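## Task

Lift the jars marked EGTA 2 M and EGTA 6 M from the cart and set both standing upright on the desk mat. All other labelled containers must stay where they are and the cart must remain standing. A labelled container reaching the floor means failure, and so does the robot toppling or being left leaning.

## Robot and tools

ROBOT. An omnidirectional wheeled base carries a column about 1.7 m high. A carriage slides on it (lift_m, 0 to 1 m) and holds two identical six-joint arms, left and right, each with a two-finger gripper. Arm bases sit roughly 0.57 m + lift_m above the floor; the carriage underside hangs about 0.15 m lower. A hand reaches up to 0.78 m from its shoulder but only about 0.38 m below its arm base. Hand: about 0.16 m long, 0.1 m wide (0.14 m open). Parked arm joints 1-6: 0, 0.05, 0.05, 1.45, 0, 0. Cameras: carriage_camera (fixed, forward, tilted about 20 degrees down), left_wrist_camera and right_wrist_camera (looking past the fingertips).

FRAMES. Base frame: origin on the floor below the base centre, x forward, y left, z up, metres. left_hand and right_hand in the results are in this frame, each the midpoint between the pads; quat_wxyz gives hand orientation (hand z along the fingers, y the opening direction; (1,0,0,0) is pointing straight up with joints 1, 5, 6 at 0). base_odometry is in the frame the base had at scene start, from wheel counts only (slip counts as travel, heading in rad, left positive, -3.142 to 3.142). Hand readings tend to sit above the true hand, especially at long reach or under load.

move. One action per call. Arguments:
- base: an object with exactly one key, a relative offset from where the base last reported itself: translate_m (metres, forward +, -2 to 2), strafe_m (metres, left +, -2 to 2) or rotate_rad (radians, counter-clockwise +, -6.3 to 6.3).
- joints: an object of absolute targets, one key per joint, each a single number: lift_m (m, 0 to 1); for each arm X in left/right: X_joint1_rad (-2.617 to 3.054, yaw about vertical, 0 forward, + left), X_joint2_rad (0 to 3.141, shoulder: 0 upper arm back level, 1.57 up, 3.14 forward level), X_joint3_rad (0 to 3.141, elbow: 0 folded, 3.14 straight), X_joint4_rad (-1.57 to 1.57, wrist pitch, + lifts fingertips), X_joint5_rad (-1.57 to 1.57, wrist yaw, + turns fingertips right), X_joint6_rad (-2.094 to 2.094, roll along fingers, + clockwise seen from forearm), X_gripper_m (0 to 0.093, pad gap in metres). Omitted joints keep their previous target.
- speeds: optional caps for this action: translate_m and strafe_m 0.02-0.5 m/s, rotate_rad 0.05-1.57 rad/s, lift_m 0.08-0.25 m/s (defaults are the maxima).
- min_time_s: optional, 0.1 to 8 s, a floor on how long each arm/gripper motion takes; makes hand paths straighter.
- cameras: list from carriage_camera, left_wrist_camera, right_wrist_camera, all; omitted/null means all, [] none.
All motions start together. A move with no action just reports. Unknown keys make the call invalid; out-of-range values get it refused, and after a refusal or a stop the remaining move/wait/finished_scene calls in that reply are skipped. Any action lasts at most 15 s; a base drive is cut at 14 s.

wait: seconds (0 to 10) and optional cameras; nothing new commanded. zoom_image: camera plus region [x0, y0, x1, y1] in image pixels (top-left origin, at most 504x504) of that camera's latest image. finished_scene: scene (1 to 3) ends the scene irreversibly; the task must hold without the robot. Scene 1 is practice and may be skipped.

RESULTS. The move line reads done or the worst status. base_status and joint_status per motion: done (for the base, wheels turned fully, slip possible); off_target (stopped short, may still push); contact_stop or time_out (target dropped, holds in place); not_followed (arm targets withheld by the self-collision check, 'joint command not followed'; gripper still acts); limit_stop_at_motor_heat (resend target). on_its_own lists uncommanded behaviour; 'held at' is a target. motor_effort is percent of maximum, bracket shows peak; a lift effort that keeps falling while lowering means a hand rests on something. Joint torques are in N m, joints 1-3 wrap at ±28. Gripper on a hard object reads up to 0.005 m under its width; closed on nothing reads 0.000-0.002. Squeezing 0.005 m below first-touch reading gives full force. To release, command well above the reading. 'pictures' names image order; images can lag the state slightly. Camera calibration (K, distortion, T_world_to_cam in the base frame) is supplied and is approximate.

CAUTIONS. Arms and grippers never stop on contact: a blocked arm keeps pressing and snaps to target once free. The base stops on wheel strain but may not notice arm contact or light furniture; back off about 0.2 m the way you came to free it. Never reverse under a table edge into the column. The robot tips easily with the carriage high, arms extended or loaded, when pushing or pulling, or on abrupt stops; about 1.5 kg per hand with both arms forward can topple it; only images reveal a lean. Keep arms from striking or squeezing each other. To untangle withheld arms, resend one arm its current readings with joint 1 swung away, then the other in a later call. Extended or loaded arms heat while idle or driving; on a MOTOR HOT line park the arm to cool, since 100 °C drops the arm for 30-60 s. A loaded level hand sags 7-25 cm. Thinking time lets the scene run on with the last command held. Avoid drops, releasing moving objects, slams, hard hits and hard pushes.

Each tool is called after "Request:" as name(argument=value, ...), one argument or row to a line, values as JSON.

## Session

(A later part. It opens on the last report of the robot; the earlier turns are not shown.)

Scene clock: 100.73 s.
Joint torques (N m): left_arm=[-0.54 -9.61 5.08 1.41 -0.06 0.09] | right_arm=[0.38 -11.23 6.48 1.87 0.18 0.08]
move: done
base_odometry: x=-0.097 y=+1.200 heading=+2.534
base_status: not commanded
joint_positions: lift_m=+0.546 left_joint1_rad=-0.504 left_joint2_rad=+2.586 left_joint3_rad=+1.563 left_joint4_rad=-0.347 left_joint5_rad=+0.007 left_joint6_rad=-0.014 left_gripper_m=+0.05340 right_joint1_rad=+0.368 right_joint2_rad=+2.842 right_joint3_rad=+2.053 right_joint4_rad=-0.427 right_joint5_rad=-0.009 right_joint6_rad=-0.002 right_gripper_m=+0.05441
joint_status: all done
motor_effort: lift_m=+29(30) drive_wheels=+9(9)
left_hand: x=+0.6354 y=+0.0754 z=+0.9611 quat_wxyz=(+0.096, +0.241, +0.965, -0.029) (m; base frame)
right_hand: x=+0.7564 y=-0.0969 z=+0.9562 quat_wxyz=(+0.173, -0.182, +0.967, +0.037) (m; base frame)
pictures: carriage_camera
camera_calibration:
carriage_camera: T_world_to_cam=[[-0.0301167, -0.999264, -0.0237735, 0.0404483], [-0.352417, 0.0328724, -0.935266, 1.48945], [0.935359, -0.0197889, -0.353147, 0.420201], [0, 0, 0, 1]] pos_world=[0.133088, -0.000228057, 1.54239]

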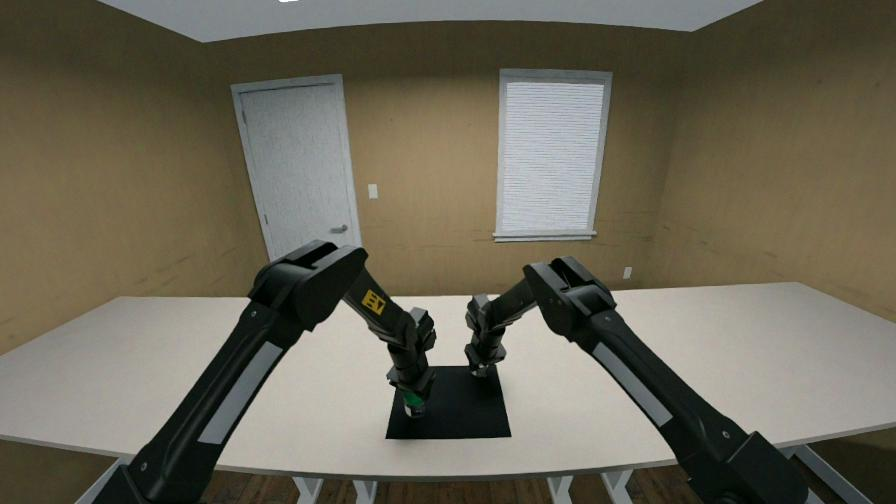

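Request:
move(
  joints={"lift_m":0.556},
  speeds={"lift_m":0.08},
  cameras=[],
)

Request:
move(
  joints={"left_gripper_m":0.09,"right_gripper_m":0.09},
  min_time_s=2.5,
)

Scene clock: 101.93 s.
Joint torques (N m): left_arm=[-0.4 -11.63 5.12 1.23 -0.06 0.09] | right_arm=[0.39 -12.48 6.45 1.59 0.18 0.08]
move: done
base_odometry: x=-0.097 y=+1.200 heading=+2.534
base_status: not commanded
joint_positions: lift_m=+0.556 left_joint1_rad=-0.504 left_joint2_rad=+2.606 left_joint3_rad=+1.563 left_joint4_rad=-0.323 left_joint5_rad=+0.007 left_joint6_rad=-0.014 left_gripper_m=+0.05340 right_joint1_rad=+0.368 right_joint2_rad=+2.855 right_joint3_rad=+2.053 right_joint4_rad=-0.400 right_joint5_rad=-0.009 right_joint6_rad=-0.002 right_gripper_m=+0.05441
joint_status: all done
motor_effort: lift_m=+43(46) drive_wheels=+7(9)
left_hand: x=+0.6354 y=+0.0754 z=+0.9627 quat_wxyz=(+0.098, +0.241, +0.965, -0.030) (m; base frame)
right_hand: x=+0.7586 y=-0.0960 z=+0.9611 quat_wxyz=(+0.179, -0.181, +0.966, +0.038) (m; base frame)
pictures: none
No camera images: "cameras" was empty.

Scene clock: 104.73 s.
Joint torques (N m): left_arm=[-0.54 -13.9 4.94 0.84 -0.06 0.09] | right_arm=[0.39 -12.51 6.43 1.55 0.18 0.07]
move: done
base_odometry: x=-0.097 y=+1.200 heading=+2.534
base_status: not commanded
joint_positions: lift_m=+0.556 left_joint1_rad=-0.504 left_joint2_rad=+2.629 left_joint3_rad=+1.563 left_joint4_rad=-0.285 left_joint5_rad=+0.007 left_joint6_rad=-0.014 left_gripper_m=+0.08996 right_joint1_rad=+0.368 right_joint2_rad=+2.855 right_joint3_rad=+2.053 right_joint4_rad=-0.395 right_joint5_rad=-0.009 right_joint6_rad=-0.002 right_gripper_m=+0.08990
joint_status: all done
motor_effort: lift_m=+43(44) drive_wheels=+7(8)
left_hand: x=+0.6375 y=+0.0743 z=+0.9541 quat_wxyz=(+0.105, +0.241, +0.964, -0.032) (m; base frame)
right_hand: x=+0.7596 y=-0.0956 z=+0.9616 quat_wxyz=(+0.182, -0.181, +0.966, +0.038) (m; base frame)
pictures: carriage_camera, left_wrist_camera, right_wrist_camera
camera_calibration:
carriage_camera: T_world_to_cam=[[-0.0301167, -0.999264, -0.0237735, 0.0406808], [-0.352417, 0.0328724, -0.935266, 1.4986], [0.935359, -0.0197889, -0.353147, 0.423655], [0, 0, 0, 1]] pos_world=[0.133088, -0.000228057, 1.55217]
left_wrist_camera: T_world_to_cam=[[-0.486718, -0.873203, 0.0249314, 0.353249], [-0.791701, 0.452992, 0.409887, 0.0838832], [-0.369208, 0.179761, -0.911796, 1.21402], [0, 0, 0, 1]] pos_world=[0.686569, 0.0522266, 1.06375]
right_wrist_camera: T_world_to_cam=[[0.302617, -0.952858, -0.0220006, -0.295751], [-0.929408, -0.300128, 0.214764, 0.47765], [-0.211243, -0.0445437, -0.976418, 1.21814], [0, 0, 0, 1]] pos_world=[0.790754, -0.0841921, 1.08032]

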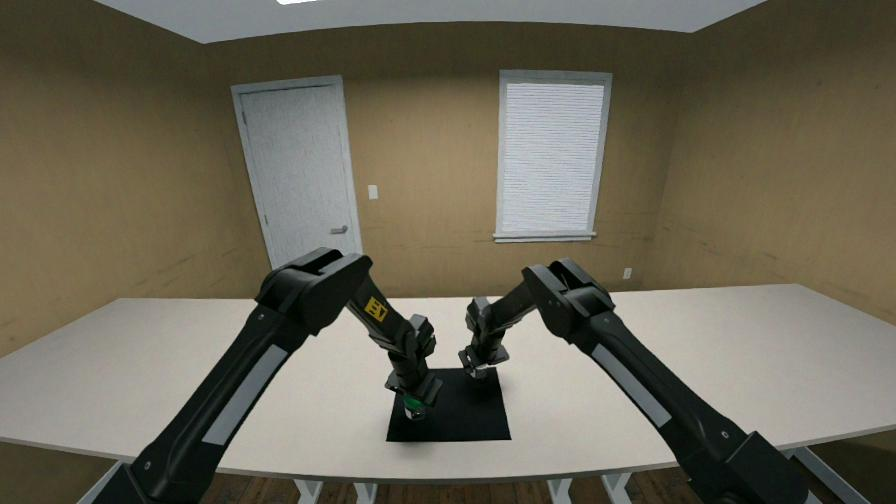

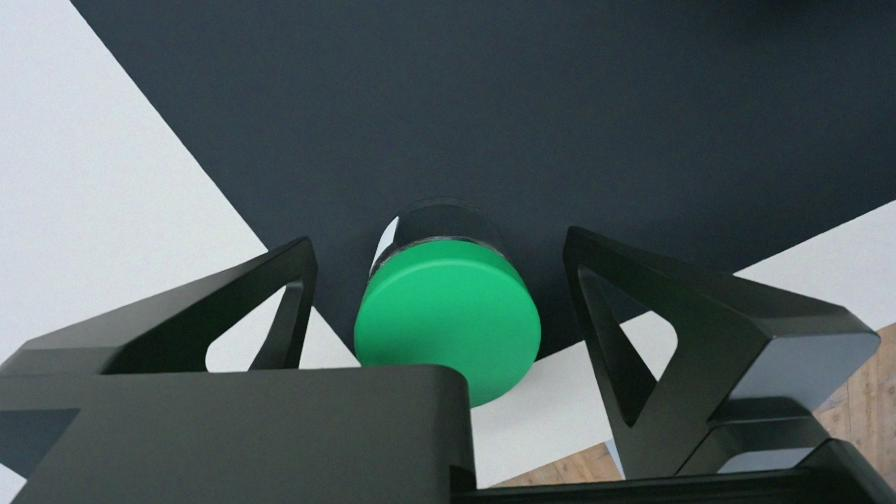

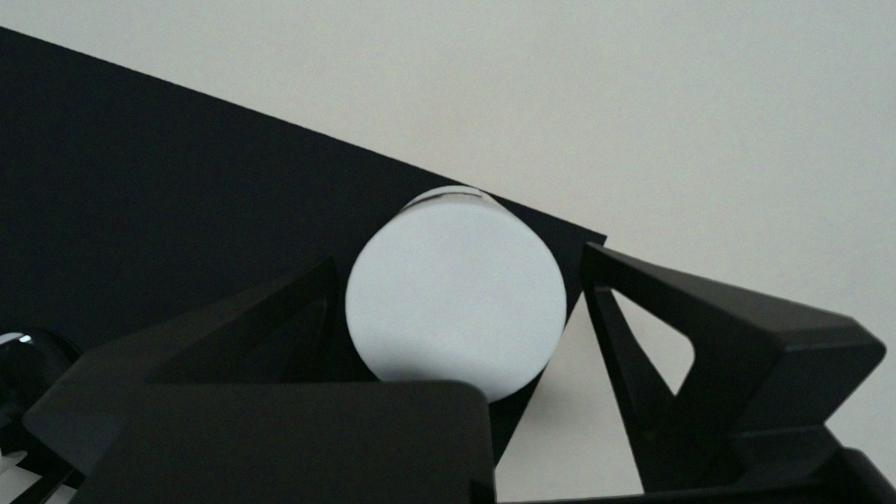

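Raise straight up.

Request:
move(
  joints={"lift_m":0.72},
  speeds={"lift_m":0.1},
)

Request:
zoom_image(
  camera="carriage_camera",
  region=[370, 350, 530, 500],
)

Scene clock: 107.10 s.
Joint torques (N m): left_arm=[-0.54 -14.27 4.81 0.73 -0.05 0.09] | right_arm=[0.51 -13.38 6.42 1.44 0.17 0.08]
move: done
base_odometry: x=-0.097 y=+1.200 heading=+2.534
base_status: not commanded
joint_positions: lift_m=+0.720 left_joint1_rad=-0.504 left_joint2_rad=+2.636 left_joint3_rad=+1.563 left_joint4_rad=-0.277 left_joint5_rad=+0.007 left_joint6_rad=-0.014 left_gripper_m=+0.08996 right_joint1_rad=+0.368 right_joint2_rad=+2.864 right_joint3_rad=+2.053 right_joint4_rad=-0.385 right_joint5_rad=-0.009 right_joint6_rad=-0.002 right_gripper_m=+0.08990
joint_status: all done
motor_effort: lift_m=+42(50) drive_wheels=+7(7)
left_hand: x=+0.6373 y=+0.0744 z=+1.1155 quat_wxyz=(+0.105, +0.241, +0.964, -0.032) (m; base frame)
right_hand: x=+0.7592 y=-0.0958 z=+1.1212 quat_wxyz=(+0.182, -0.181, +0.966, +0.038) (m; base frame)
pictures: carriage_camera, left_wrist_camera, right_wrist_camera
camera_calibration:
carriage_camera: T_world_to_cam=[[-0.0301167, -0.999264, -0.0237735, 0.0445807], [-0.352417, 0.0328724, -0.935266, 1.65202], [0.935359, -0.0197889, -0.353147, 0.481586], [0, 0, 0, 1]] pos_world=[0.133088, -0.000228057, 1.71621]
left_wrist_camera: T_world_to_cam=[[-0.486734, -0.873194, 0.0249277, 0.34924], [-0.791975, 0.453143, 0.409191, 0.0185015], [-0.368599, 0.179425, -0.912108, 1.36102], [0, 0, 0, 1]] pos_world=[0.68631, 0.0523693, 1.22512]
right_wrist_camera: T_world_to_cam=[[0.302625, -0.952855, -0.0220236, -0.292249], [-0.929484, -0.300158, 0.214392, 0.443348], [-0.210895, -0.0444098, -0.976499, 1.37374], [0, 0, 0, 1]] pos_world=[0.790241, -0.0843896, 1.23997]

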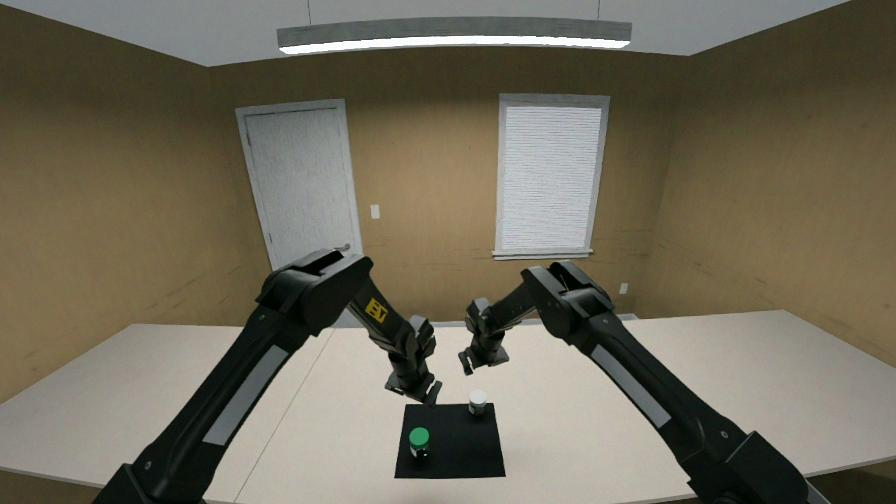

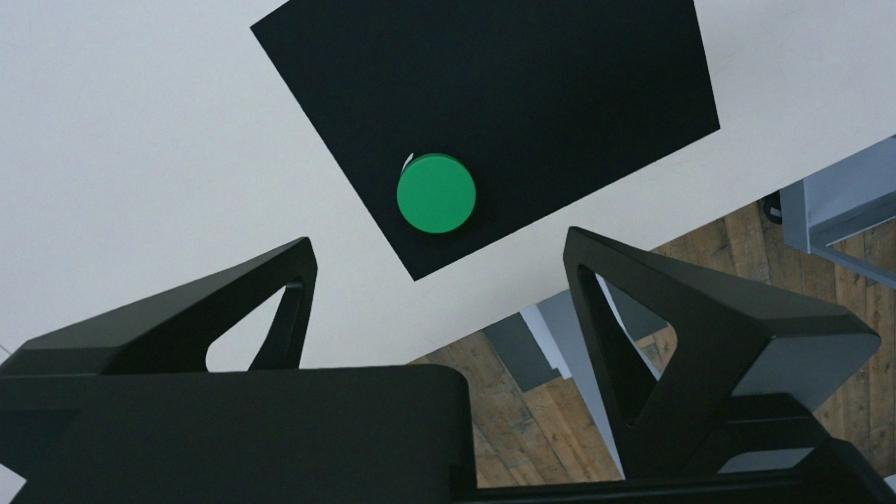

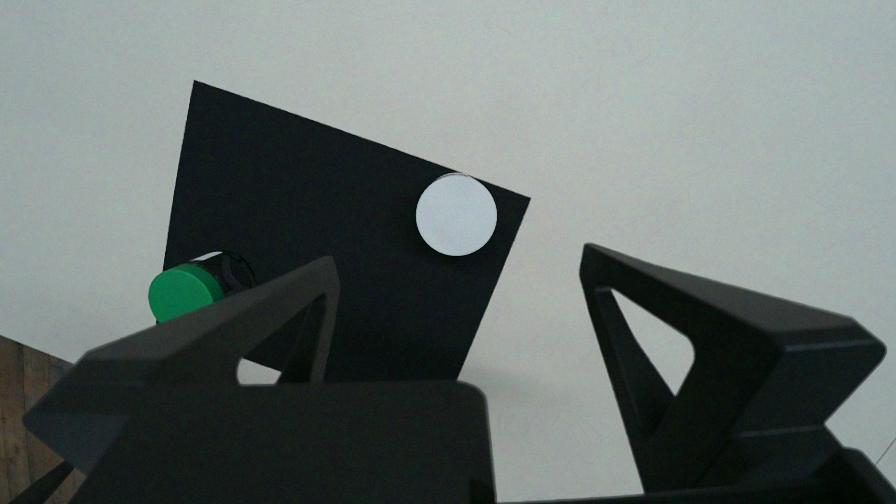

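Scaled by 3.150.

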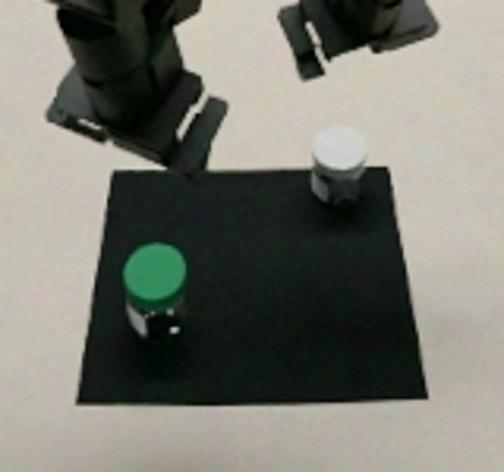

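Request:
finished_scene(
  scene=2,
  done=true,
)

The scene is finished: the task was done.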